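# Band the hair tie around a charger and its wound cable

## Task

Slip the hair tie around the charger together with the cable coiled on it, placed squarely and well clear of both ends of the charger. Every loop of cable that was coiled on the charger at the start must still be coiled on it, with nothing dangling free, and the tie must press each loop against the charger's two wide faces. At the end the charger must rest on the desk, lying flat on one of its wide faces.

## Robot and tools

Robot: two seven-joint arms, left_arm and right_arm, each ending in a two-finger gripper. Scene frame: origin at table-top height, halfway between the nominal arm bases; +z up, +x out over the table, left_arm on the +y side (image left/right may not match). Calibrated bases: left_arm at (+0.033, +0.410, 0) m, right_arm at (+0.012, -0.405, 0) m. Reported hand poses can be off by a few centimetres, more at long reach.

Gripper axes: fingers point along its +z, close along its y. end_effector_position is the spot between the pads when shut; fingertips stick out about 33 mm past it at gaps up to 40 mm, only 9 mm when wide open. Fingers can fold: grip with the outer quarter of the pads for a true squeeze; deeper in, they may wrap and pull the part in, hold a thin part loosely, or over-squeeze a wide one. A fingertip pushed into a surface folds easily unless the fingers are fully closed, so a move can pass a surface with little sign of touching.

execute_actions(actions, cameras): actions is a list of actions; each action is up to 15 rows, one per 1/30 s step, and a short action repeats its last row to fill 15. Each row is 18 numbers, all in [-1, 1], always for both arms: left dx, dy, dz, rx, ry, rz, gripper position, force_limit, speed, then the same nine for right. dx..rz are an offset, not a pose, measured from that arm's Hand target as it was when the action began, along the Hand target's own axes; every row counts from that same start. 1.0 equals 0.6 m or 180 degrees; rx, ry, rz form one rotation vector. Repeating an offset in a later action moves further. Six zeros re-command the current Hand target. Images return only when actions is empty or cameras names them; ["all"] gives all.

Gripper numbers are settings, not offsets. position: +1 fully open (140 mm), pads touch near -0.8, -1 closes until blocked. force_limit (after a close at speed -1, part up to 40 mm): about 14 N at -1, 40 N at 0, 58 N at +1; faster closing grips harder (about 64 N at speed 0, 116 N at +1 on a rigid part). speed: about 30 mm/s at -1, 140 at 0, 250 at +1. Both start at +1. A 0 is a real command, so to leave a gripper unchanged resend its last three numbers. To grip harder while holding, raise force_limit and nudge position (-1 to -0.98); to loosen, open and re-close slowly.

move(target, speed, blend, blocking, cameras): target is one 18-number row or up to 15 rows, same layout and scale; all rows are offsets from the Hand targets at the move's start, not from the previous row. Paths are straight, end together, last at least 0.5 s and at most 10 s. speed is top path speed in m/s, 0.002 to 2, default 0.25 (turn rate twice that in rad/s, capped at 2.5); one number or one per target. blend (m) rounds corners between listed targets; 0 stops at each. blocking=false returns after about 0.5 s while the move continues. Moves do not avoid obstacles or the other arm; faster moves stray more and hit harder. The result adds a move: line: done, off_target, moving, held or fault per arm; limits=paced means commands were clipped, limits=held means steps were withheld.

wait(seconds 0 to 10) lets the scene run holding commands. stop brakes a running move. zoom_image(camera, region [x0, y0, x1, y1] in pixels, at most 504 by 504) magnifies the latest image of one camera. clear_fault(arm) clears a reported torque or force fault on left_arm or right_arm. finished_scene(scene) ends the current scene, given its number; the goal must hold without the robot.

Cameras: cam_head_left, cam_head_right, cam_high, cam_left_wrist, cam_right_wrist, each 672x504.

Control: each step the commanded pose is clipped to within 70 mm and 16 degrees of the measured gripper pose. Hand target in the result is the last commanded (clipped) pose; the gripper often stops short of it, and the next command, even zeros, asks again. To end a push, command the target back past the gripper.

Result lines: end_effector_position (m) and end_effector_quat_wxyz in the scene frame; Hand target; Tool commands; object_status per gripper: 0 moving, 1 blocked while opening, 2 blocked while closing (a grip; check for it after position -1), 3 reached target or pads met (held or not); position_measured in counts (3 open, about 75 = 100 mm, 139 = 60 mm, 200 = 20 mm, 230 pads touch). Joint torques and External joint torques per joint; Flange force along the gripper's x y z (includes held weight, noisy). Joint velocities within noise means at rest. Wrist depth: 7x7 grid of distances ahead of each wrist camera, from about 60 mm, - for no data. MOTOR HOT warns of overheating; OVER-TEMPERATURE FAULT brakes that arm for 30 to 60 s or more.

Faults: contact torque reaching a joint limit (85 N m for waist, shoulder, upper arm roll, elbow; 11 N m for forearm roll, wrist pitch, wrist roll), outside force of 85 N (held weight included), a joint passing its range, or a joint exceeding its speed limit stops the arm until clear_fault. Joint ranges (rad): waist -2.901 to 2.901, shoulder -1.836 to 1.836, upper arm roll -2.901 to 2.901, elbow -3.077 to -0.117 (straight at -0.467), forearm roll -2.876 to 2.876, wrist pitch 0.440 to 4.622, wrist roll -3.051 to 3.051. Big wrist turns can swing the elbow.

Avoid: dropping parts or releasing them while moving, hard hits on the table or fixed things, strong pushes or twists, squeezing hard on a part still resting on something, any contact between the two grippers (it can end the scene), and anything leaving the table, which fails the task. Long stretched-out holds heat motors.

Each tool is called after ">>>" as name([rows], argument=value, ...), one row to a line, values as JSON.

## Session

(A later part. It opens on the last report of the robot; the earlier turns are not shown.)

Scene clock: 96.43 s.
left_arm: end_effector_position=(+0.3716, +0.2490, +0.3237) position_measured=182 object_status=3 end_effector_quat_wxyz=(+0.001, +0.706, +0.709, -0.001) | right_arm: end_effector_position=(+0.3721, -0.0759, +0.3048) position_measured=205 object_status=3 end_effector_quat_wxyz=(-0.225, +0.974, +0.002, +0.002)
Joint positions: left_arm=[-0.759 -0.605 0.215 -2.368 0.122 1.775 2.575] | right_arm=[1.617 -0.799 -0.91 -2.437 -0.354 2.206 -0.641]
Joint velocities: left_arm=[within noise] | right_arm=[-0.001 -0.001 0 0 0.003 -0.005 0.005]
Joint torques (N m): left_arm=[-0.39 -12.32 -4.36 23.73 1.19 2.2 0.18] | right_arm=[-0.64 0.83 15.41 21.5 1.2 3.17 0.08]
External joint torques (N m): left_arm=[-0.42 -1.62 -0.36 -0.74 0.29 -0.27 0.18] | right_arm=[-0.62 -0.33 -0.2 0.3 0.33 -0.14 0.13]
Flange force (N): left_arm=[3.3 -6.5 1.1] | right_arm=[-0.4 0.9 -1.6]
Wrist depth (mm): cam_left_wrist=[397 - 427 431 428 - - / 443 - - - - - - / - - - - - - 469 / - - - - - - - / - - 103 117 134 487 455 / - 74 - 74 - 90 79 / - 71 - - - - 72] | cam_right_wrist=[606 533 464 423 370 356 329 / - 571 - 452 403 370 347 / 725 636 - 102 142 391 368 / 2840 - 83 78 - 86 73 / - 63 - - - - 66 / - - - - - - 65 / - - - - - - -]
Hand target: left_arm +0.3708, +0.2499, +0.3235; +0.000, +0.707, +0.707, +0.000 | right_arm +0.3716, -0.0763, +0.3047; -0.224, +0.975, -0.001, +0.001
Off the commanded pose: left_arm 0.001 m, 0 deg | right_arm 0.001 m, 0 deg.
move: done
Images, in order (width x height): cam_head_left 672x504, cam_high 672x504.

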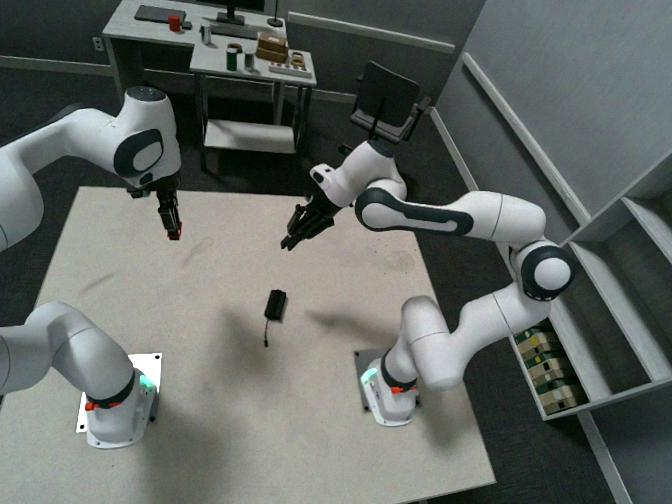

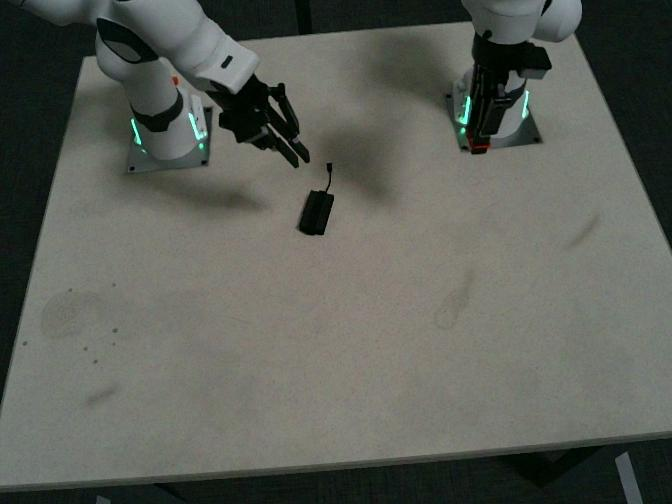

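>>> move(target=[0,0,0,0,0,0,-0.42,0,-1,0,0,0,-0.144,0,0,0.1,0,-1], speed=0.25)

Scene clock: 98.60 s.
left_arm: end_effector_position=(+0.3716, +0.2490, +0.3237) position_measured=182 object_status=3 end_effector_quat_wxyz=(+0.001, +0.706, +0.709, -0.001) | right_arm: end_effector_position=(+0.3715, -0.0752, +0.3053) position_measured=117 object_status=0 end_effector_quat_wxyz=(-0.001, +1.000, +0.001, +0.002)
Joint positions: left_arm=[-0.759 -0.605 0.215 -2.368 0.122 1.775 2.575] | right_arm=[1.719 -0.373 -0.847 -2.099 -0.289 1.838 -0.595]
Joint torques (N m): left_arm=[-0.44 -12.29 -4.37 23.72 1.19 2.21 0.21] | right_arm=[-0.25 -10.28 7.66 24.15 1.05 2.45 -0.2]
External joint torques (N m): left_arm=[-0.49 -1.57 -0.39 -0.77 0.3 -0.26 0.21] | right_arm=[-0.13 -0.03 -0.65 0.08 0.3 -0.2 -0.21]
Flange force (N): left_arm=[3.2 -6.5 1.2] | right_arm=[2.5 -1.0 -0.3]
Wrist depth (mm): cam_left_wrist=[398 - - 445 - - 418 / 454 - - 441 - - - / - 501 - - - - - / - - - - - 467 - / - - 99 118 134 104 - / - 74 - 75 - 90 79 / - 71 - 542 - - 72] | cam_right_wrist=[390 398 385 381 385 384 384 / 422 418 413 404 415 412 413 / 454 439 110 429 451 124 439 / - 86 103 - 492 106 80 / - - - 564 550 95 - / - - 610 610 598 - - / - - 688 694 - - -]
Hand target: left_arm +0.3708, +0.2499, +0.3235; +0.000, +0.707, +0.707, +0.000 | right_arm +0.3716, -0.0763, +0.3047; +0.001, +1.000, -0.001, +0.000
Off the commanded pose: left_arm 0.001 m, 0 deg | right_arm 0.001 m, 0 deg.
move: done

>>> move(target=[0,0,0,0,0,0,-0.42,0,-1,-0.206,-0.1155,0.25,0,0,0.1056,0.1,0,-1], speed=0.2, cameras=["cam_right_wrist","cam_head_left","cam_high"])

Scene clock: 101.40 s.
left_arm: end_effector_position=(+0.3716, +0.2490, +0.3237) position_measured=182 object_status=3 end_effector_quat_wxyz=(+0.001, +0.706, +0.709, -0.001) | right_arm: end_effector_position=(+0.2484, -0.0066, +0.1558) position_measured=117 object_status=3 end_effector_quat_wxyz=(+0.000, +0.986, -0.164, -0.001)
Joint positions: left_arm=[-0.759 -0.605 0.215 -2.368 0.122 1.775 2.575] | right_arm=[1.722 -0.216 -0.671 -2.437 -0.171 2.259 -0.078]
Joint velocities: left_arm=[within noise] | right_arm=[0 0 -0.001 -0.002 -0.001 0 0.005]
Joint torques (N m): left_arm=[-0.38 -12.34 -4.38 23.78 1.19 2.21 0.21] | right_arm=[-0.54 -17.68 3.95 21.88 0.64 3.05 0.07]
External joint torques (N m): left_arm=[-0.38 -1.73 -0.34 -0.64 0.29 -0.25 0.21] | right_arm=[-0.66 0.33 0.2 -0.72 0.06 0.47 0.07]
Flange force (N): left_arm=[3.4 -6.6 0.9] | right_arm=[-0.3 1.8 2.5]
Wrist depth (mm): cam_left_wrist=[399 - - - - - - / 450 - - - - - - / - - - 458 - - - / - - - - - - - / - - 100 117 134 - - / - 74 - 74 - 90 79 / - 71 - - - - 72] | cam_right_wrist=[251 250 249 242 227 248 249 / 270 270 265 268 268 268 268 / 292 283 110 291 291 124 286 / - 86 127 318 318 106 80 / - - 351 350 350 100 - / - - 390 389 390 - - / - - - 438 431 - -]
Hand target: left_arm +0.3708, +0.2499, +0.3235; +0.000, +0.707, +0.707, +0.000 | right_arm +0.2482, -0.0068, +0.1546; +0.001, +0.986, -0.167, +0.000
Off the commanded pose: left_arm 0.001 m, 0 deg | right_arm 0.001 m, 0 deg.
move: done
camera_calibration:
cam_right_wrist: T_world_to_cam=[[-0.303482, -0.952576, -0.0223031, 0.0843488], [-0.84045, 0.256585, 0.477292, 0.114481], [-0.448934, 0.163594, -0.878462, 0.387122], [0, 0, 0, 1]] pos_world=[0.295606, -0.0123563, 0.287312]
Images, in order (width x height): cam_head_left 672x504, cam_high 672x504, cam_right_wrist 672x504.

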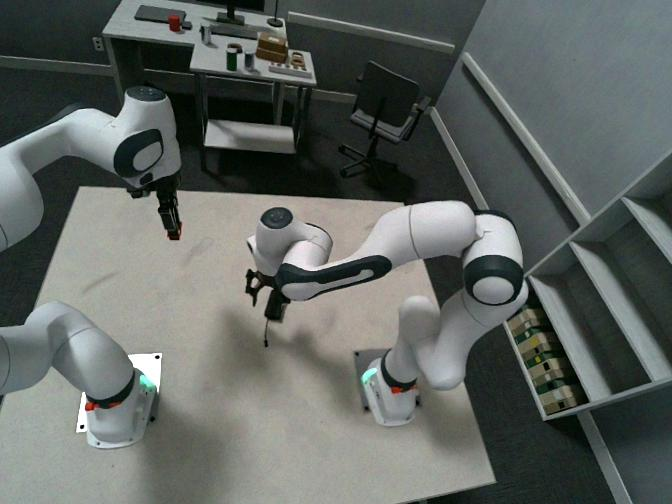

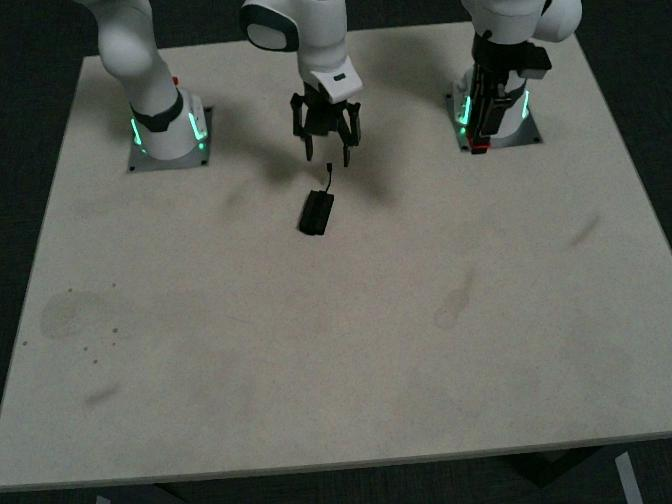

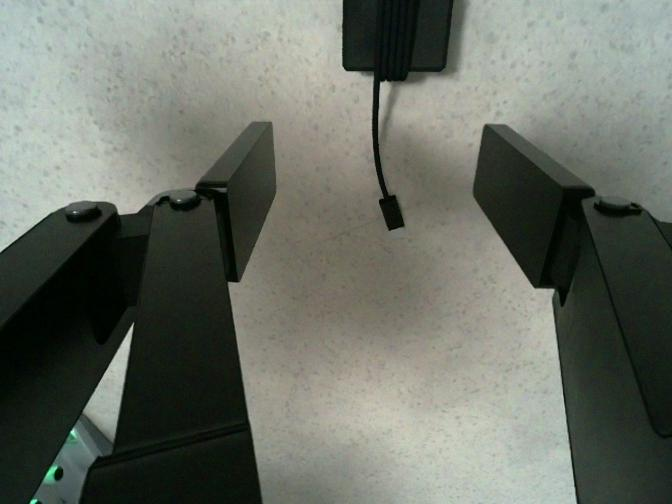

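>>> move(target=[0,0,0,0,0,0,-0.42,0,-1,0.0522,0.021,0.1,0,0,0,0.1,0,-1], speed=0.15, cameras=["cam_right_wrist"])

Scene clock: 103.83 s.
left_arm: end_effector_position=(+0.3716, +0.2490, +0.3237) position_measured=182 object_status=3 end_effector_quat_wxyz=(+0.001, +0.706, +0.709, -0.001) | right_arm: end_effector_position=(+0.2729, -0.0294, +0.0951) position_measured=117 object_status=3 end_effector_quat_wxyz=(+0.001, +0.986, -0.169, +0.000)
Joint positions: left_arm=[-0.759 -0.605 0.215 -2.368 0.122 1.775 2.575] | right_arm=[1.722 -0.101 -0.755 -2.514 -0.109 2.436 -0.188]
Joint velocities: left_arm=[within noise] | right_arm=[0.001 0 0 0.001 0.001 -0.001 -0.007]
Joint torques (N m): left_arm=[-0.42 -12.3 -4.37 23.8 1.18 2.22 0.22] | right_arm=[0.24 -18.28 1.36 20.53 0.79 3.05 -0.42]
External joint torques (N m): left_arm=[-0.43 -1.6 -0.34 -0.62 0.29 -0.24 0.22] | right_arm=[0.22 0.64 -0.5 -0.5 0.3 0.43 -0.42]
Flange force (N): left_arm=[3.2 -6.2 0.9] | right_arm=[1.9 -3.1 5.4]
Wrist depth (mm): cam_left_wrist=[398 - 433 - - 421 - / 441 - - - - - - / - - - - - - - / - - - 479 162 - - / - 498 103 129 134 - - / - 74 - 75 - 90 79 / - 71 - - - - 72] | cam_right_wrist=[195 195 195 169 189 195 194 / 210 210 207 182 188 209 209 / 228 220 110 227 227 124 223 / - 86 127 248 247 107 80 / - - 273 274 272 262 - / - - 303 304 304 - - / - - 343 341 342 - -]
Hand target: left_arm +0.3708, +0.2499, +0.3235; +0.000, +0.707, +0.707, +0.000 | right_arm +0.2737, -0.0291, +0.0946; +0.001, +0.986, -0.167, +0.000
Off the commanded pose: left_arm 0.001 m, 0 deg | right_arm 0.001 m, 0 deg.
move: done
camera_calibration:
cam_right_wrist: T_world_to_cam=[[-0.313044, -0.949522, -0.0202776, 0.0712776], [-0.838632, 0.266338, 0.475142, 0.169994], [-0.445757, 0.165746, -0.879675, 0.347783], [0, 0, 0, 1]] pos_world=[0.319902, -0.0352398, 0.22661]
Images, in order (width x height): cam_right_wrist 672x504.

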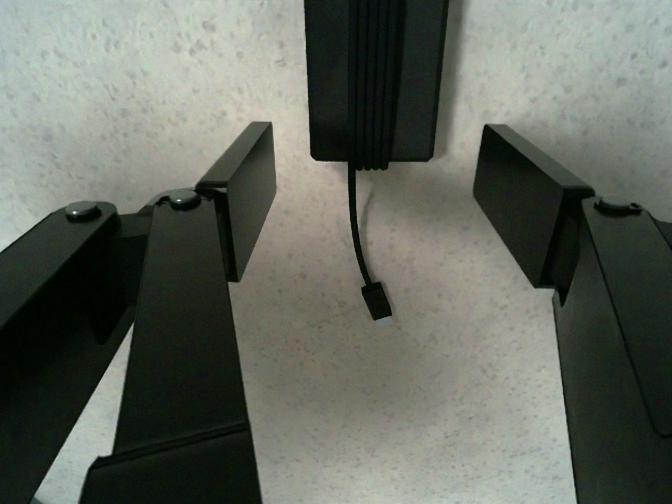

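>>> move([
  [0,0,0,0,0,0,-0.42,0,-1,0,-0.001,0.0827,0,0,0,0.1,0,-1],
  [0,0,0,0,0,0,-0.42,0,-1,0,-0.001,0.0827,0,0,0,-1,-0.1,-1],
], speed=[0.1,0.05], cameras=["cam_right_wrist"])

>>> wait(seconds=1)

Scene clock: 106.70 s.
left_arm: end_effector_position=(+0.3716, +0.2490, +0.3237) position_measured=182 object_status=3 end_effector_quat_wxyz=(+0.001, +0.706, +0.709, -0.001) | right_arm: end_effector_position=(+0.2733, -0.0295, +0.0452) position_measured=148 object_status=0 end_effector_quat_wxyz=(+0.001, +0.986, -0.169, +0.000)
Joint positions: left_arm=[-0.759 -0.605 0.215 -2.368 0.122 1.775 2.575] | right_arm=[1.732 0.059 -0.752 -2.538 0.074 2.577 -0.322]
Joint torques (N m): left_arm=[-0.47 -12.31 -4.41 23.75 1.18 2.21 0.17] | right_arm=[-0.3 -21.12 -1.23 19.03 0.72 3.02 -0.37]
External joint torques (N m): left_arm=[-0.48 -1.61 -0.38 -0.73 0.28 -0.26 0.17] | right_arm=[-0.33 0.82 -0.18 -0.2 0.31 0.4 -0.37]
Flange force (N): left_arm=[3.1 -6.5 1.1] | right_arm=[2.5 -3.4 6.4]
Wrist depth (mm): cam_left_wrist=[398 445 - - 424 425 421 / 439 - - - - - - / - - 472 - - - - / - - - - - - - / - - 103 130 134 - - / - 74 - 89 - 90 79 / - 71 - 558 - - 72] | cam_right_wrist=[150 149 149 123 124 149 149 / 161 161 160 133 133 160 160 / 175 172 113 144 143 118 174 / - 83 78 190 191 101 86 / - - - 210 210 82 - / - - - 234 233 - - / - - - 263 263 - -]
Hand target: left_arm +0.3708, +0.2499, +0.3235; +0.000, +0.707, +0.707, +0.000 | right_arm +0.2739, -0.0286, +0.0450; +0.001, +0.986, -0.167, +0.000
Off the commanded pose: left_arm 0.001 m, 0 deg | right_arm 0.001 m, 0 deg.
move: done
camera_calibration:
cam_right_wrist: T_world_to_cam=[[-0.312889, -0.949585, -0.0197379, 0.0703075], [-0.838044, 0.266237, 0.476235, 0.193824], [-0.44697, 0.16555, -0.879097, 0.304437], [0, 0, 0, 1]] pos_world=[0.320506, -0.0352397, 0.176712]
Images, in order (width x height): cam_right_wrist 672x504.

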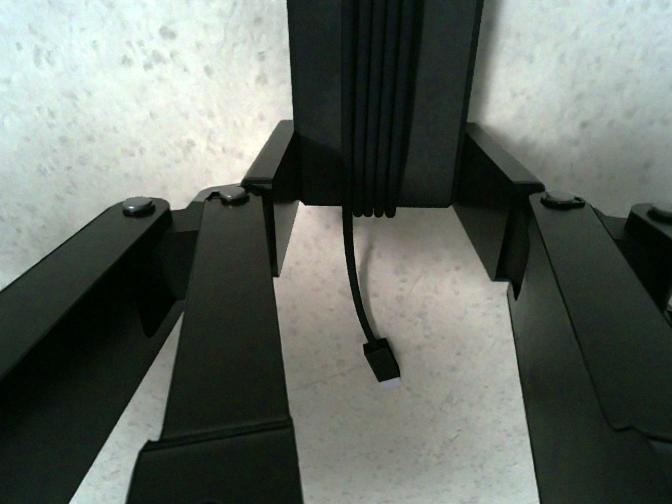

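Scene clock: 107.70 s.
left_arm: end_effector_position=(+0.3716, +0.2490, +0.3237) position_measured=182 object_status=3 end_effector_quat_wxyz=(+0.001, +0.706, +0.709, -0.001) | right_arm: end_effector_position=(+0.2733, -0.0295, +0.0452) position_measured=148 object_status=2 end_effector_quat_wxyz=(+0.001, +0.986, -0.169, +0.000)
Joint positions: left_arm=[-0.759 -0.605 0.215 -2.368 0.122 1.775 2.575] | right_arm=[1.732 0.059 -0.752 -2.538 0.074 2.577 -0.322]
Joint torques (N m): left_arm=[-0.42 -12.34 -4.38 23.78 1.18 2.2 0.16] | right_arm=[-0.38 -21.12 -1.19 19.01 0.71 3.06 -0.44]
External joint torques (N m): left_arm=[-0.44 -1.67 -0.38 -0.67 0.29 -0.27 0.16] | right_arm=[-0.42 0.85 -0.15 -0.25 0.3 0.43 -0.44]
Flange force (N): left_arm=[3.2 -6.6 0.9] | right_arm=[2.8 -3.5 6.9]
Wrist depth (mm): cam_left_wrist=[398 - 432 433 - - - / 440 - - - - - - / - - - - - 446 - / - - - - 470 - - / - 530 99 118 133 - - / - 74 - 90 - 90 79 / - 71 - - - - 72] | cam_right_wrist=[150 150 149 122 124 149 149 / 161 161 161 133 133 160 160 / 175 172 113 144 143 118 174 / - 83 78 191 190 101 86 / - - - 210 209 81 - / - - - 234 234 - - / - - - 264 263 - -]
Hand target: left_arm +0.3708, +0.2499, +0.3235; +0.000, +0.707, +0.707, +0.000 | right_arm +0.2739, -0.0286, +0.0450; +0.001, +0.986, -0.167, +0.000
Tool commands: left_gripper/position=-0.42 left_gripper/force_limit=+0.0 left_gripper/speed=-1.0 right_gripper/position=-1.0 right_gripper/force_limit=-0.1 right_gripper/speed=-1.0
Off the commanded pose: left_arm 0.001 m, 0 deg | right_arm 0.001 m, 0 deg.
wait: 1.00 s; at rest by 0.17 s

>>> move([
  [0,0,0,0,0,0,-0.42,0,-1,0,0,-0.05,0,0,0,-1,-0.1,-1],
  [0,0,0,0,0,0,-0.42,0,-1,0,0,-0.05,0,0,0,-0.98,0.1,-1],
  [0,0,0,0,0,0,-0.42,0,-1,0,0,-0.3,0,0,0,-0.98,0.1,-1],
], speed=[0.05,0.05,0.15], cameras=["cam_right_wrist"])

Scene clock: 111.77 s.
left_arm: end_effector_position=(+0.3716, +0.2490, +0.3237) position_measured=182 object_status=3 end_effector_quat_wxyz=(+0.001, +0.706, +0.709, -0.001) | right_arm: end_effector_position=(+0.2733, -0.0294, +0.2226) position_measured=150 object_status=2 end_effector_quat_wxyz=(+0.002, +0.987, -0.164, -0.001)
Joint positions: left_arm=[-0.759 -0.605 0.215 -2.368 0.122 1.775 2.575] | right_arm=[1.651 -0.335 -0.637 -2.35 -0.224 2.061 -0.101]
Joint velocities: left_arm=[within noise] | right_arm=[-0.001 -0.002 0.001 -0.001 0.001 -0.004 0.006]
Joint torques (N m): left_arm=[-0.42 -12.29 -4.35 23.77 1.17 2.21 0.16] | right_arm=[-0.54 -16.89 6 24.84 0.61 2.67 0.11]
External joint torques (N m): left_arm=[-0.46 -1.64 -0.36 -0.63 0.27 -0.24 0.16] | right_arm=[-0.54 -1.23 0.48 1 -0.05 0.07 0.11]
Flange force (N): left_arm=[3.1 -6.4 0.9] | right_arm=[-0.6 2.7 -3.3]
Wrist depth (mm): cam_left_wrist=[397 440 - - - 426 - / 452 462 - - - - 431 / - - - - - - - / - - - - 462 445 - / 500 518 103 119 134 - - / - 74 - 74 - 90 79 / - 71 - - - - 72] | cam_right_wrist=[310 315 310 123 124 315 310 / 335 330 328 133 134 334 335 / 357 347 100 143 143 121 357 / - 83 78 386 394 101 86 / - - - 433 437 80 - / - - - 483 - - - / - - - 540 556 - -]
Hand target: left_arm +0.3708, +0.2499, +0.3235; +0.000, +0.707, +0.707, +0.000 | right_arm +0.2738, -0.0284, +0.2250; +0.001, +0.986, -0.167, +0.000
Off the commanded pose: left_arm 0.001 m, 0 deg | right_arm 0.003 m, 0 deg.
move: done
camera_calibration:
cam_right_wrist: T_world_to_cam=[[-0.30327, -0.952739, -0.0177554, 0.0706986], [-0.840224, 0.258572, 0.476617, 0.10956], [-0.449501, 0.159462, -0.878932, 0.460759], [0, 0, 0, 1]] pos_world=[0.320607, -0.0344455, 0.354013]
Images, in order (width x height): cam_right_wrist 672x504.

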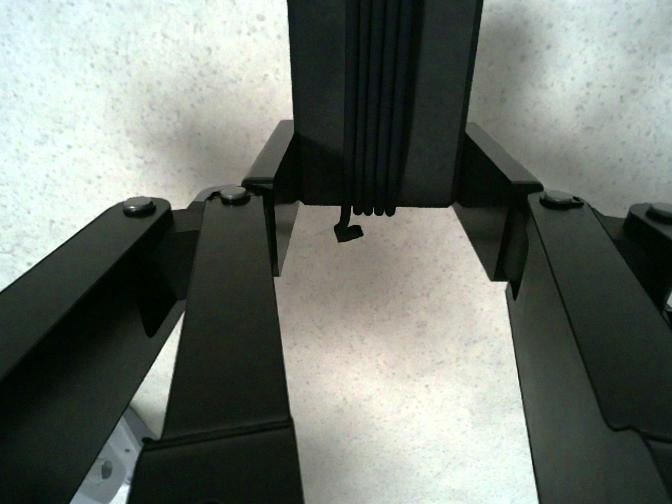

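>>> move(target=[0.1,0,0,0,0,0,-0.42,0,-1,0.2017,-0.2415,-0.017,0,0,-0.328,-0.98,0.1,-1], speed=0.2, cameras=["cam_head_left","cam_high"])

Scene clock: 115.97 s.
left_arm: end_effector_position=(+0.3716, +0.3086, +0.3238) position_measured=182 object_status=3 end_effector_quat_wxyz=(+0.001, +0.706, +0.708, -0.001) | right_arm: end_effector_position=(+0.4352, +0.0673, +0.2333) position_measured=150 object_status=2 end_effector_quat_wxyz=(+0.002, +0.941, +0.337, -0.001)
Joint positions: left_arm=[-0.736 -0.698 0.306 -2.414 0.196 1.739 2.651] | right_arm=[1.471 0.326 -0.712 -1.689 0.223 1.928 -1.56]
Joint velocities: left_arm=[within noise] | right_arm=[0.001 0.001 0.001 -0.002 0.001 -0.001 -0.005]
Joint torques (N m): left_arm=[-0.38 -8.61 -6.27 23.36 1.28 2.21 0.21] | right_arm=[-0.53 -37.01 -6.29 25.82 0.88 2.82 -0.33]
External joint torques (N m): left_arm=[-0.41 -1.53 -0.23 -0.75 0.38 -0.26 0.21] | right_arm=[-0.45 -0.58 0.4 1.39 0.06 0.18 -0.33]
Flange force (N): left_arm=[2.7 -6.4 1.4] | right_arm=[5.7 0.0 -2.2]
Wrist depth (mm): cam_left_wrist=[424 422 - 421 418 421 - / 391 - - - 451 450 437 / 428 - - - - - - / - - - 479 - - 454 / - - 99 118 134 - 487 / - 74 - 74 - 89 79 / - 71 - - - - 72] | cam_right_wrist=[321 320 318 123 124 307 316 / 347 344 341 133 133 335 334 / - 364 101 143 143 121 363 / - 83 78 410 406 101 86 / - - - 453 450 80 - / - - - 487 - - - / - - - 573 573 - -]
Hand target: left_arm +0.3708, +0.3099, +0.3235; +0.000, +0.707, +0.707, +0.000 | right_arm +0.4357, +0.0687, +0.2351; +0.001, +0.940, +0.341, +0.000
Off the commanded pose: left_arm 0.002 m, 0 deg | right_arm 0.002 m, 1 deg.
move: done
Images, in order (width x height): cam_head_left 672x504, cam_high 672x504.

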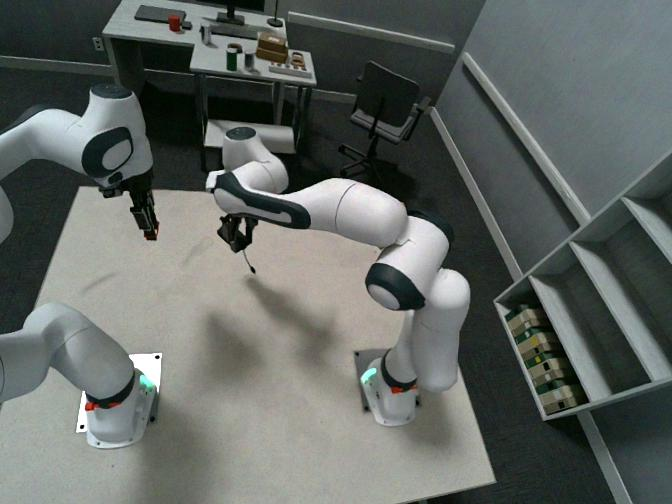

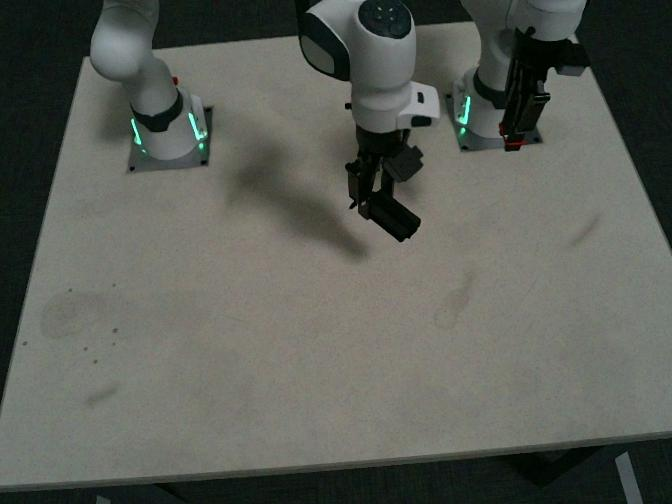

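>>> move(target=[0,0,0,0,0,0,-0.42,0,-1,0,0,0,0,0.25,0,-0.98,0.1,-1], speed=0.25, cameras=["cam_head_left","cam_high"])

Scene clock: 120.77 s.
left_arm: end_effector_position=(+0.3716, +0.3087, +0.3238) position_measured=182 object_status=3 end_effector_quat_wxyz=(+0.001, +0.706, +0.708, -0.001) | right_arm: end_effector_position=(+0.4349, +0.0669, +0.2322) position_measured=150 object_status=2 end_effector_quat_wxyz=(-0.127, +0.871, +0.321, +0.349)
Joint positions: left_arm=[-0.736 -0.698 0.306 -2.414 0.196 1.739 2.651] | right_arm=[1.035 -0.091 -0.303 -2.452 -1.175 3.103 -0.401]
Joint velocities: left_arm=[within noise] | right_arm=[0 0.001 -0.002 -0.001 -0.001 0.001 0.006]
Joint torques (N m): left_arm=[-0.39 -8.56 -6.41 23.42 1.25 2.22 0.21] | right_arm=[-0.61 -26.67 1.06 23.19 1.67 3.03 -0.03]
External joint torques (N m): left_arm=[-0.35 -1.52 -0.3 -0.71 0.35 -0.26 0.21] | right_arm=[-0.75 -1 0.4 1.76 -0.18 0.42 -0.05]
Flange force (N): left_arm=[2.6 -6.4 1.3] | right_arm=[0.0 0.0 0.0]
Wrist depth (mm): cam_left_wrist=[412 445 - - - 425 - / 401 453 - 466 - 451 - / 462 - - - - - - / 481 473 - - - - - / - - 103 118 134 501 - / - 74 - 74 - 90 79 / - 71 - - - - 72] | cam_right_wrist=[410 411 407 123 124 404 400 / 396 392 390 133 134 385 383 / 376 379 101 144 143 121 370 / - 83 78 358 358 100 86 / - - - 344 344 80 - / - - - 332 330 - - / - - - 319 319 - -]
Hand target: left_arm +0.3708, +0.3099, +0.3235; +0.000, +0.707, +0.707, +0.000 | right_arm +0.4357, +0.0687, +0.2351; -0.130, +0.869, +0.315, +0.360
Off the commanded pose: left_arm 0.002 m, 0 deg | right_arm 0.004 m, 1 deg.
move: off_target (right_arm)
Images, in order (width x height): cam_head_left 672x504, cam_high 672x504.

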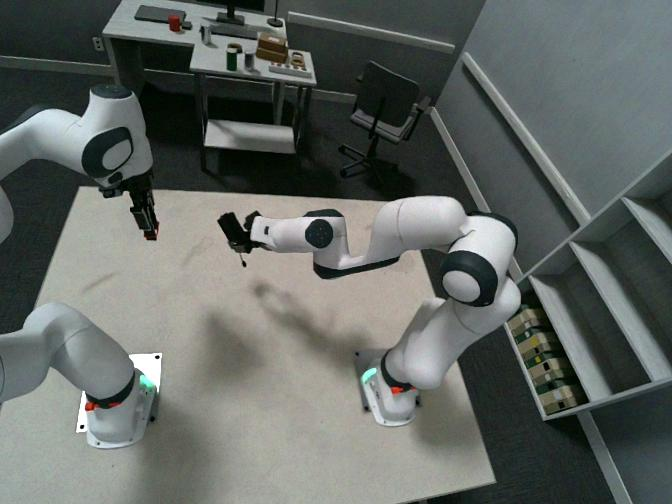

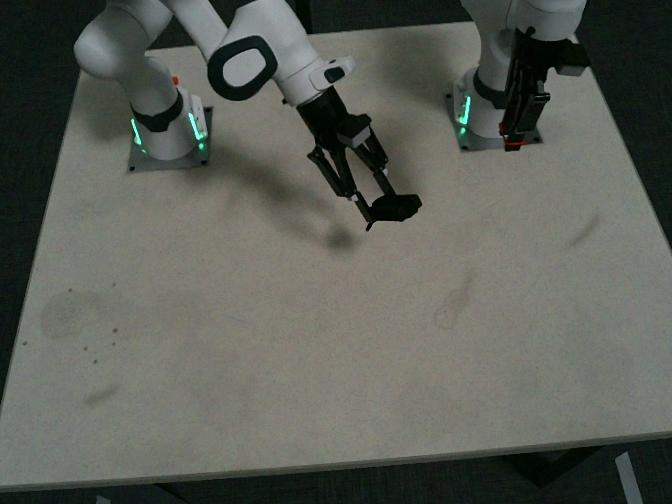

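>>> move(target=[0,0,0,0,0,0,-0.42,0,-1,0,0,0,0,0.13,0,-0.98,0.1,-1], speed=0.25)

>>> move(target=[0,0,0,0,0,0,-0.42,0,-1,0,0,0,0,0.12,0,-0.98,0.1,-1], speed=0.25, cameras=["all"])

Scene clock: 124.87 s.
left_arm: end_effector_position=(+0.3716, +0.3087, +0.3238) position_measured=182 object_status=3 end_effector_quat_wxyz=(+0.001, +0.706, +0.708, -0.001) | right_arm: end_effector_position=(+0.4330, +0.0676, +0.2291) position_measured=150 object_status=2 end_effector_quat_wxyz=(-0.187, +0.780, +0.287, +0.523)
Joint positions: left_arm=[-0.736 -0.698 0.306 -2.414 0.196 1.739 2.651] | right_arm=[1.257 -0.113 -0.372 -2.508 -2.73 2.666 1.223]
Joint velocities: left_arm=[within noise] | right_arm=[0.001 0 -0.001 -0.001 0 0 0.005]
Joint torques (N m): left_arm=[-0.37 -8.55 -6.35 23.38 1.25 2.21 0.17] | right_arm=[-0.03 -24.45 0.97 21.3 -0.4 -2.35 0.06]
External joint torques (N m): left_arm=[-0.35 -1.43 -0.26 -0.75 0.35 -0.27 0.17] | right_arm=[-0.1 -2.08 -0.19 1.09 -0.25 -1.04 0.03]
Flange force (N): left_arm=[2.5 -6.2 1.4] | right_arm=[0.9 1.4 -3.8]
Wrist depth (mm): cam_left_wrist=[421 - 452 428 - - - / 401 - - - - - - / 450 475 - - - - - / - - 483 - - - - / - - 100 119 134 - - / - 74 - 75 - 90 79 / - 71 - - - - 72] | cam_right_wrist=[2410 645 643 123 124 2460 2485 / 535 536 535 133 134 535 1716 / 459 455 100 144 143 121 460 / - 83 78 396 398 101 86 / - - - 345 354 80 - / - - - 316 317 - - / - - - 287 288 - -]
Hand target: left_arm +0.3708, +0.3099, +0.3235; +0.000, +0.707, +0.707, +0.000 | right_arm +0.4357, +0.0687, +0.2351; -0.191, +0.778, +0.282, +0.528
Off the commanded pose: left_arm 0.002 m, 0 deg | right_arm 0.007 m, 1 deg.
move: off_target (right_arm); limits=paced

Scene clock: 126.97 s.
left_arm: end_effector_position=(+0.3716, +0.3087, +0.3238) position_measured=182 object_status=3 end_effector_quat_wxyz=(+0.001, +0.706, +0.708, -0.001) | right_arm: end_effector_position=(+0.4336, +0.0669, +0.2295) position_measured=150 object_status=2 end_effector_quat_wxyz=(-0.233, +0.670, +0.242, +0.662)
Joint positions: left_arm=[-0.736 -0.698 0.306 -2.414 0.196 1.739 2.651] | right_arm=[1.329 0.049 -0.352 -2.702 -2.832 1.967 1.461]
Joint velocities: left_arm=[within noise] | right_arm=[-0.001 0.001 0.001 -0.001 0.001 -0.001 0.006]
Joint torques (N m): left_arm=[-0.4 -8.61 -6.39 23.4 1.25 2.22 0.2] | right_arm=[0.19 -24.33 -0.83 17.48 -0.67 -3.81 0.16]
External joint torques (N m): left_arm=[-0.45 -1.57 -0.38 -0.63 0.34 -0.24 0.2] | right_arm=[0.26 -0.66 -0.29 1.44 -0.23 -1.25 0.13]
Flange force (N): left_arm=[2.4 -6.5 1.1] | right_arm=[-1.4 0.1 1.7]
Wrist depth (mm): cam_left_wrist=[435 - 435 427 421 - - / 400 466 - - - - - / 457 485 - - - - 470 / 498 - - - - - - / - - 100 117 134 - 476 / - 74 - 74 - 90 81 / - 71 - - - - 72] | cam_right_wrist=[2410 2460 3181 123 124 - 2362 / - 3020 - 132 133 2434 1612 / 2460 3020 100 143 143 110 2622 / - 83 78 507 509 100 86 / - - - 416 418 81 - / - - - 342 342 - - / - - - 281 292 - -]
Hand target: left_arm +0.3708, +0.3099, +0.3235; +0.000, +0.707, +0.707, +0.000 | right_arm +0.4357, +0.0687, +0.2351; -0.241, +0.665, +0.241, +0.665
Off the commanded pose: left_arm 0.002 m, 0 deg | right_arm 0.006 m, 1 deg.
joint sent to its limit (right arm) — joint 5 (forearm roll), lower limit. The joint targets still meet the commanded pose.
move: off_target (right_arm)
camera_calibration:
cam_left_wrist: T_world_to_cam=[[0.999486, -0.0065403, -0.0313868, -0.346133], [0.00143448, -0.968869, 0.24757, 0.235532], [-0.0320289, -0.247488, -0.968361, 0.545603], [0, 0, 0, 1]] pos_world=[0.363092, 0.360966, 0.459167]
cam_right_wrist: T_world_to_cam=[[0.649644, -0.759678, 0.0291779, -0.225663], [-0.355605, -0.337573, -0.871544, 0.35518], [0.671943, 0.555818, -0.489448, -0.0785778], [0, 0, 0, 1]] pos_world=[0.325704, -0.00785699, 0.27768]

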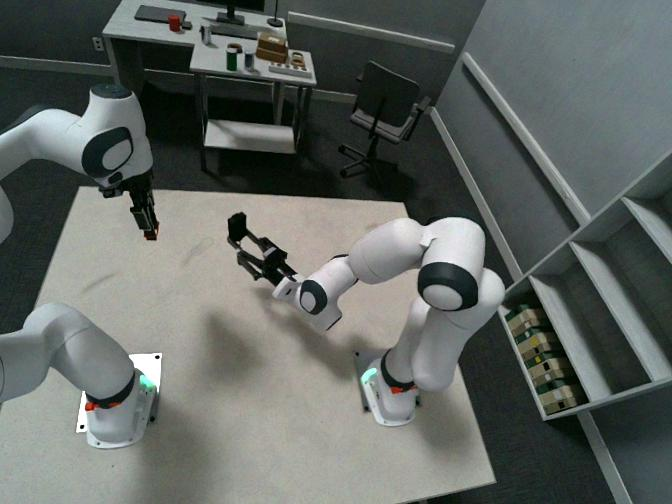

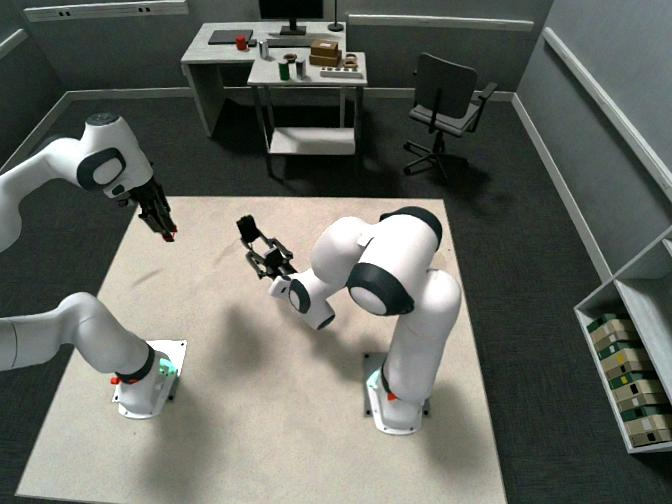

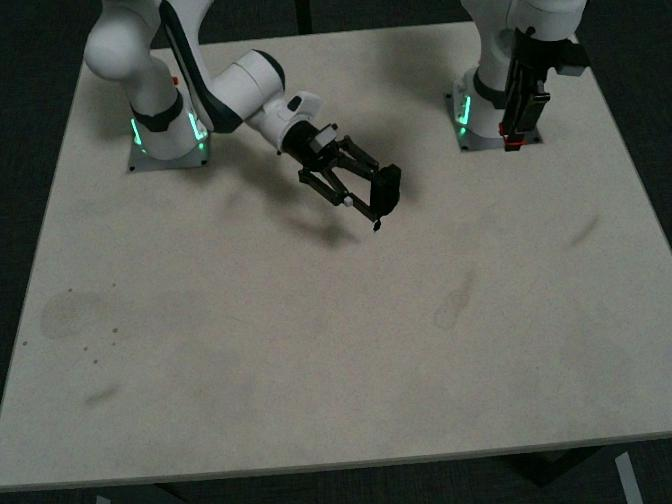

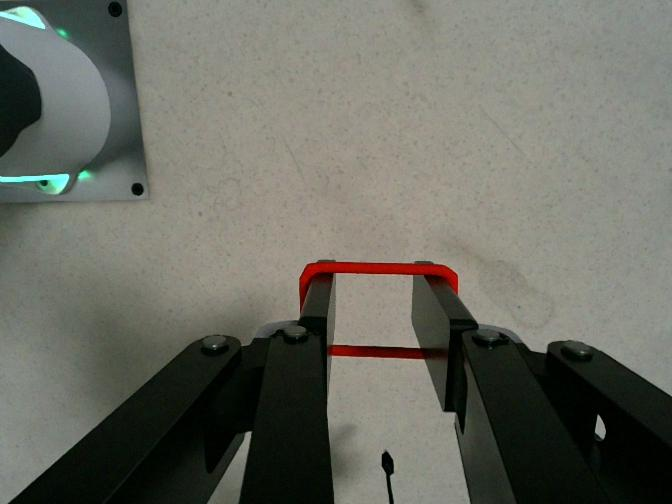

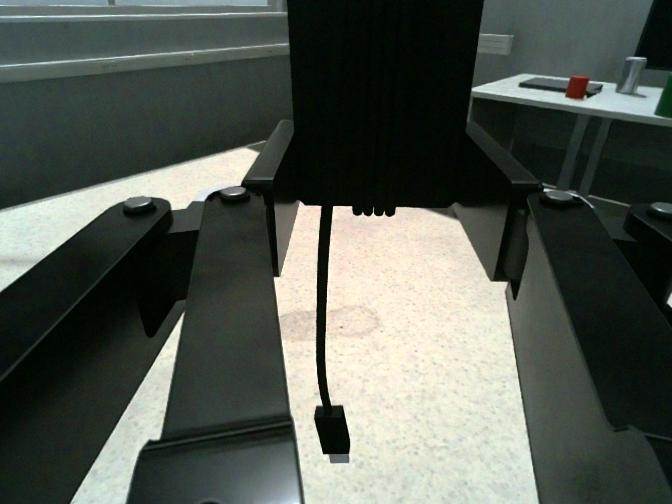

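>>> move([
  [0,0,0,0,0,0,-0.42,0,-1,0,0,-0.2167,0,0,0,-0.98,0.1,-1],
], speed=0.2)

Scene clock: 137.47 s.
left_arm: end_effector_position=(+0.3716, +0.3087, +0.3238) position_measured=182 object_status=3 end_effector_quat_wxyz=(+0.001, +0.706, +0.708, -0.001) | right_arm: end_effector_position=(+0.3361, -0.0124, +0.2316) position_measured=150 object_status=2 end_effector_quat_wxyz=(-0.188, +0.686, +0.200, +0.674)
Joint positions: left_arm=[-0.736 -0.698 0.306 -2.414 0.196 1.739 2.651] | right_arm=[1.199 -0.212 0.082 -3.016 -2.39 1.854 1.344]
Joint velocities: left_arm=[within noise] | right_arm=[-0.003 0 0.002 0.001 0.001 -0.001 0.006]
Joint torques (N m): left_arm=[-0.42 -8.62 -6.34 23.4 1.25 2.23 0.21] | right_arm=[-0.55 -15.48 0.28 15.29 -0.35 -3.58 0.15]
External joint torques (N m): left_arm=[-0.4 -1.67 -0.26 -0.65 0.34 -0.23 0.21] | right_arm=[-0.56 -0.55 0.21 0.84 0.23 -1.08 0.12]
Flange force (N): left_arm=[2.7 -6.7 1.2] | right_arm=[-1.8 -1.2 0.3]
Wrist depth (mm): cam_left_wrist=[412 - - - - - 430 / 400 - - - - - - / 445 - - 481 - - - / - - - 483 149 480 - / - - 103 117 134 105 486 / - 74 - 75 - 90 81 / - 71 - - - - 72] | cam_right_wrist=[2593 2982 3728 122 124 2057 2272 / 3615 3181 - 133 134 2362 1549 / 676 730 100 143 143 117 2622 / - 83 78 539 516 101 86 / - - - 422 425 80 - / - - - 347 349 - - / - - - 286 297 - -]
Hand target: left_arm +0.3708, +0.3099, +0.3235; +0.000, +0.707, +0.707, +0.000 | right_arm +0.3359, -0.0146, +0.2352; -0.241, +0.665, +0.241, +0.665
Off the commanded pose: left_arm 0.002 m, 0 deg | right_arm 0.004 m, 8 deg.
joint read past its limit (right arm) — joint 4 (elbow), lower limit, where the elbow is as bent as it goes.
joint sent to its limit (right arm) — joint 4 (elbow), lower limit, where the elbow is as bent as it goes. The joint targets are off in orientation, not in position.
move: off_target (right_arm)

>>> move([
  [0,0,0,0,0,0,-0.42,0,-1,-0.055,0,0.2202,0,0,0,-0.98,0.1,-1],
], speed=0.2, cameras=["cam_head_left","cam_high"])

Scene clock: 139.57 s.
left_arm: end_effector_position=(+0.3716, +0.3087, +0.3238) position_measured=182 object_status=3 end_effector_quat_wxyz=(+0.001, +0.706, +0.708, -0.001) | right_arm: end_effector_position=(+0.4357, +0.0683, +0.1983) position_measured=150 object_status=2 end_effector_quat_wxyz=(-0.233, +0.668, +0.241, +0.664)
Joint positions: left_arm=[-0.736 -0.698 0.306 -2.414 0.196 1.739 2.651] | right_arm=[1.091 0.16 -0.106 -2.684 -2.832 1.87 1.488]
Joint velocities: left_arm=[within noise] | right_arm=[-0.001 0.001 0 0 -0.001 0 0.007]
Joint torques (N m): left_arm=[-0.41 -8.53 -6.38 23.36 1.25 2.21 0.15] | right_arm=[0.15 -27.83 -0.87 15.69 -0.58 -3.22 0.15]
External joint torques (N m): left_arm=[-0.42 -1.57 -0.35 -0.65 0.34 -0.24 0.15] | right_arm=[0.2 -0.53 -0.21 1.45 -0.23 -0.65 0.12]
Flange force (N): left_arm=[2.4 -6.5 1.1] | right_arm=[-0.7 -0.1 2.8]
Wrist depth (mm): cam_left_wrist=[428 - - - - - - / 400 466 - - - - - / 470 469 488 485 - - - / - - 479 495 - - - / - - 100 117 134 494 - / - 74 - 75 - 90 79 / - 71 - - - - 72] | cam_right_wrist=[2294 2593 - 123 124 - 2593 / 2460 2230 - 132 134 2651 1645 / 591 99 100 143 143 117 2209 / - 83 78 474 474 100 86 / - - - 354 370 80 - / - - - 294 304 - - / - - - 249 258 - -]
Hand target: left_arm +0.3708, +0.3099, +0.3235; +0.000, +0.707, +0.707, +0.000 | right_arm +0.4374, +0.0700, +0.2021; -0.241, +0.665, +0.241, +0.665
Off the commanded pose: left_arm 0.002 m, 0 deg | right_arm 0.004 m, 1 deg.
joint sent to its limit (right arm) — joint 5 (forearm roll), lower limit. The joint targets still meet the commanded pose.
move: off_target (right_arm)
Images, in order (width x height): cam_head_left 672x504, cam_high 672x504.

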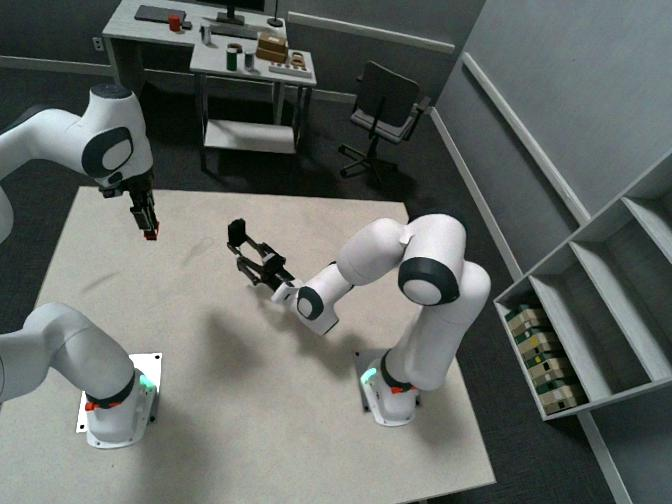

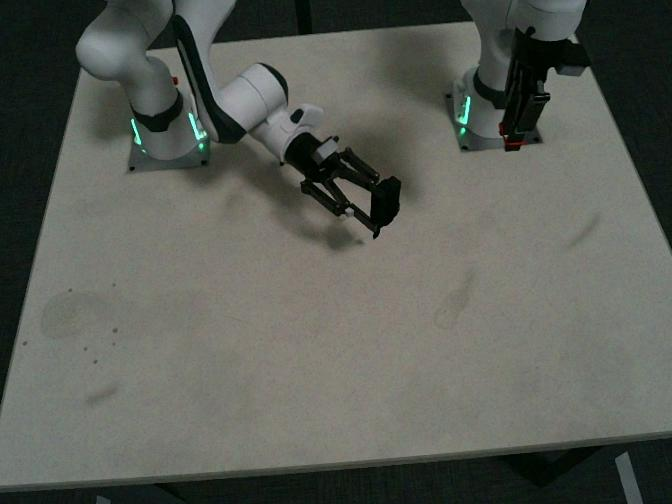

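>>> move([
  [0,0,-0.1275,0,0,-0.3,-0.42,0,-1,0,0,0,0,0,0,-0.98,0.1,-1],
  [-0.387,0.11,-0.1275,0,0,-0.722,-0.42,0,-1,0,0,0,0,0,0,-0.98,0.1,-1],
], speed=0.3, blend=0.03, cameras=["cam_head_left","cam_high","cam_left_wrist"])

Scene clock: 145.30 s.
left_arm: end_effector_position=(+0.4370, +0.0772, +0.3999) position_measured=182 object_status=3 end_effector_quat_wxyz=(+0.000, -0.339, +0.941, -0.001) | right_arm: end_effector_position=(+0.4357, +0.0683, +0.1983) position_measured=150 object_status=2 end_effector_quat_wxyz=(-0.233, +0.669, +0.240, +0.664)
Joint positions: left_arm=[0.459 -0.253 -1.043 -1.731 -0.219 1.603 0.359] | right_arm=[1.091 0.16 -0.106 -2.684 -2.832 1.87 1.49]
Joint velocities: left_arm=[0 0 0.002 0 0 0 -0.006] | right_arm=[within noise]
Joint torques (N m): left_arm=[-0.06 -8.93 6.66 23.66 0.82 2.29 -0.19] | right_arm=[-0.28 -27.87 -0.49 15.65 -0.58 -3.22 0.14]
External joint torques (N m): left_arm=[-0.04 -1.5 -0.17 0.13 0.09 -0.25 -0.19] | right_arm=[-0.3 -0.56 0.11 1.44 -0.22 -0.65 0.1]
Flange force (N): left_arm=[2.4 5.6 0.1] | right_arm=[-0.6 0.1 2.8]
Wrist depth (mm): cam_left_wrist=[- - - 313 314 - - / - 528 - 334 330 507 - / - - - - - - - / - - - 267 278 - - / 1710 - 99 157 134 101 - / 1735 74 - 89 - 90 79 / - 71 - - - - 72] | cam_right_wrist=[2460 3020 - 123 124 - 2251 / - - - 133 133 2622 1520 / - 659 100 142 143 117 3098 / - 83 78 475 499 101 86 / - - - 369 370 80 - / - - - 303 304 - - / - - - 249 257 - -]
Hand target: left_arm +0.4368, +0.0778, +0.4001; +0.000, -0.342, +0.940, +0.000 | right_arm +0.4371, +0.0702, +0.2021; -0.237, +0.666, +0.238, +0.666 (not the last commanded pose)
Off the commanded pose: left_arm 0.001 m, 0 deg | right_arm 0.004 m, 1 deg.
joint sent to its limit (right arm) — joint 5 (forearm roll), lower limit.
move: off_target (right_arm)
camera_calibration:
cam_left_wrist: T_world_to_cam=[[-0.629965, 0.775831, -0.0350759, 0.242568], [0.747424, 0.617929, 0.243968, -0.454677], [0.210952, 0.127475, -0.969149, 0.429356], [0, 0, 0, 1]] pos_world=[0.402072, 0.0380346, 0.535545]
Images, in order (width x height): cam_head_left 672x504, cam_high 672x504, cam_left_wrist 672x504.

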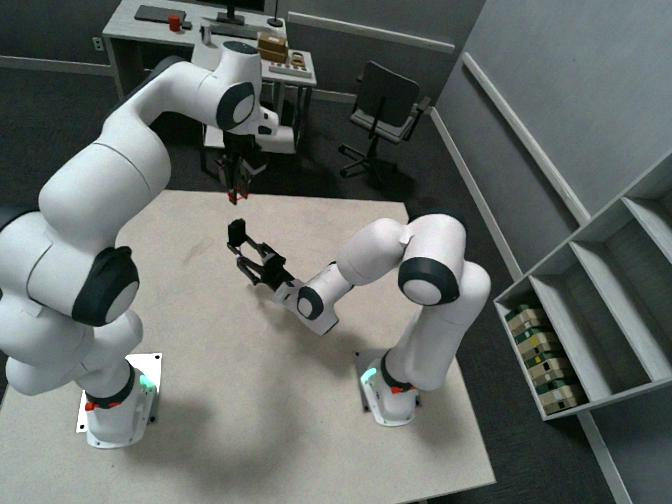

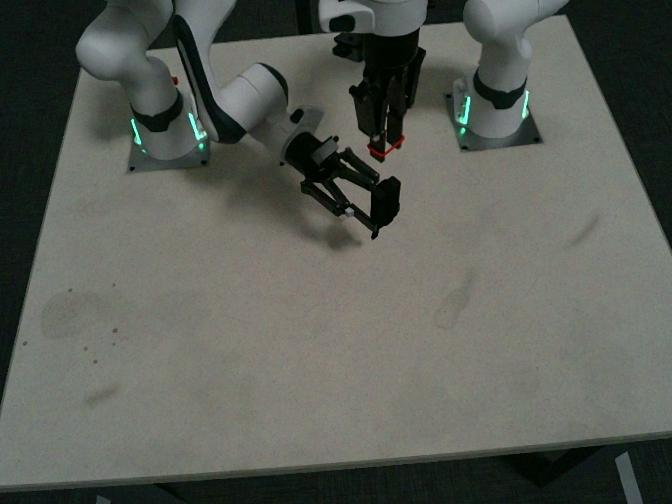

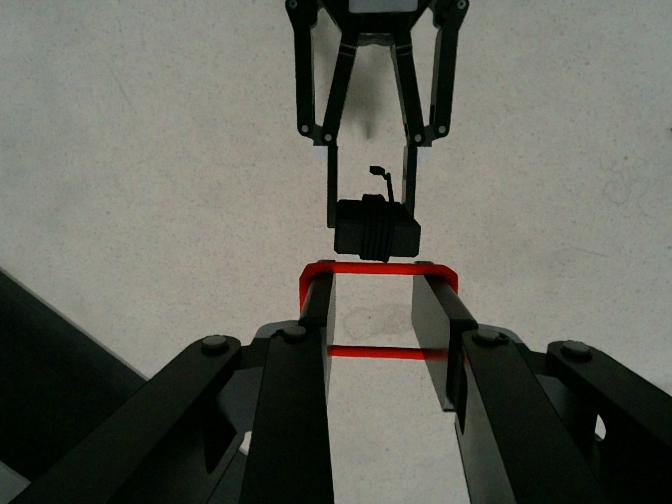

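>>> zoom_image(camera="cam_left_wrist", region=[290, 150, 470, 285])

Scaled by 2.800 from the camera's 672x504 image, which has a finer 960x720 frame.

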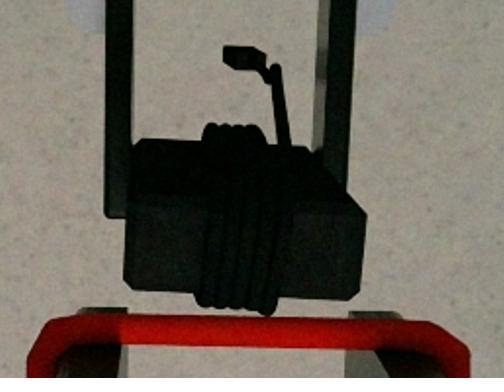

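>>> move([
  [0.001,0.013,0,0,0,0.019,-0.42,0,-1,0,0,0,0,0,0,-0.98,0.1,-1],
  [0.001,0.013,0,0,0,0.019,0,0.3,-1,0,0,0,0,0,0,-0.98,0.1,-1],
], speed=0.1, cameras=["cam_left_wrist"])

>>> zoom_image(camera="cam_left_wrist", region=[260, 180, 480, 380])

Scene clock: 148.60 s.
left_arm: end_effector_position=(+0.4321, +0.0835, +0.4005) position_measured=129 object_status=0 end_effector_quat_wxyz=(+0.001, -0.315, +0.949, -0.001) | right_arm: end_effector_position=(+0.4357, +0.0683, +0.1983) position_measured=150 object_status=2 end_effector_quat_wxyz=(-0.233, +0.669, +0.240, +0.664)
Joint positions: left_arm=[0.415 -0.277 -0.988 -1.755 -0.23 1.6 0.425] | right_arm=[1.091 0.16 -0.106 -2.684 -2.832 1.87 1.49]
Joint torques (N m): left_arm=[-0.81 -9.49 7.85 22.76 0.72 2.46 0.23] | right_arm=[-0.15 -27.9 -0.44 15.58 -0.56 -3.23 0.06]
External joint torques (N m): left_arm=[-0.83 -1.42 0.59 -0.67 -0.02 -0.07 0.23] | right_arm=[-0.23 -0.44 0.11 1.21 -0.19 -0.63 0.03]
Flange force (N): left_arm=[3.7 13.2 3.7] | right_arm=[-0.8 0.0 2.3]
Wrist depth (mm): cam_left_wrist=[- 510 - 313 317 - - / - - - 330 330 521 - / - - 566 - - - - / - - 569 264 - - - / 1473 605 121 - 153 112 569 / - 88 - - - 106 90 / - - - - - - -] | cam_right_wrist=[2294 - 2982 123 124 - 2434 / 2251 - - 132 133 2410 1601 / 2410 659 100 143 143 117 2565 / - 83 78 504 477 101 86 / - - - 358 370 80 - / - - - 294 304 - - / - - - 250 257 - -]
Hand target: left_arm +0.4313, +0.0834, +0.4001; +0.000, -0.314, +0.950, +0.000 | right_arm +0.4371, +0.0702, +0.2021; -0.237, +0.666, +0.238, +0.666
Off the commanded pose: left_arm 0.001 m, 0 deg | right_arm 0.004 m, 1 deg.
joint sent to its limit (right arm) — joint 5 (forearm roll), lower limit. The joint targets still meet the commanded pose.
move: off_target (right_arm)
camera_calibration:
cam_left_wrist: T_world_to_cam=[[-0.590124, 0.806598, -0.0339672, 0.214353], [0.777477, 0.579144, 0.245197, -0.465283], [0.217447, 0.118288, -0.968878, 0.428005], [0, 0, 0, 1]] pos_world=[0.395173, 0.0459414, 0.536052]
Images, in order (width x height): cam_left_wrist 672x504.

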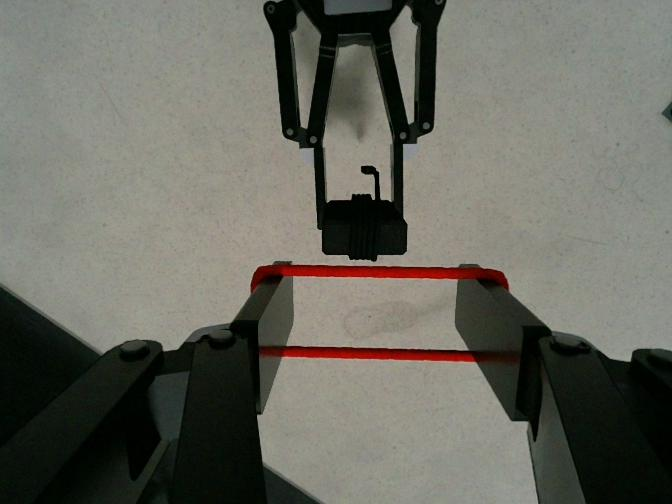

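Scaled by 2.291 from the camera's 672x504 image, which has a finer 960x720 frame.

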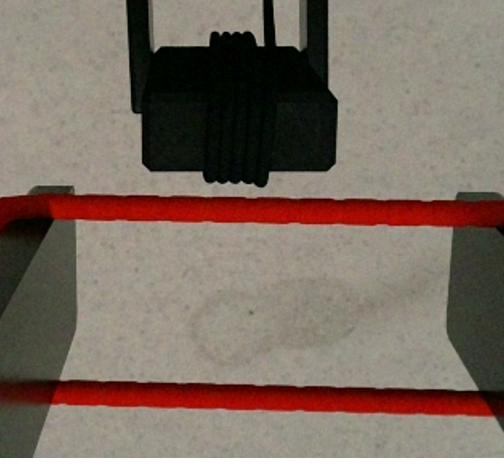

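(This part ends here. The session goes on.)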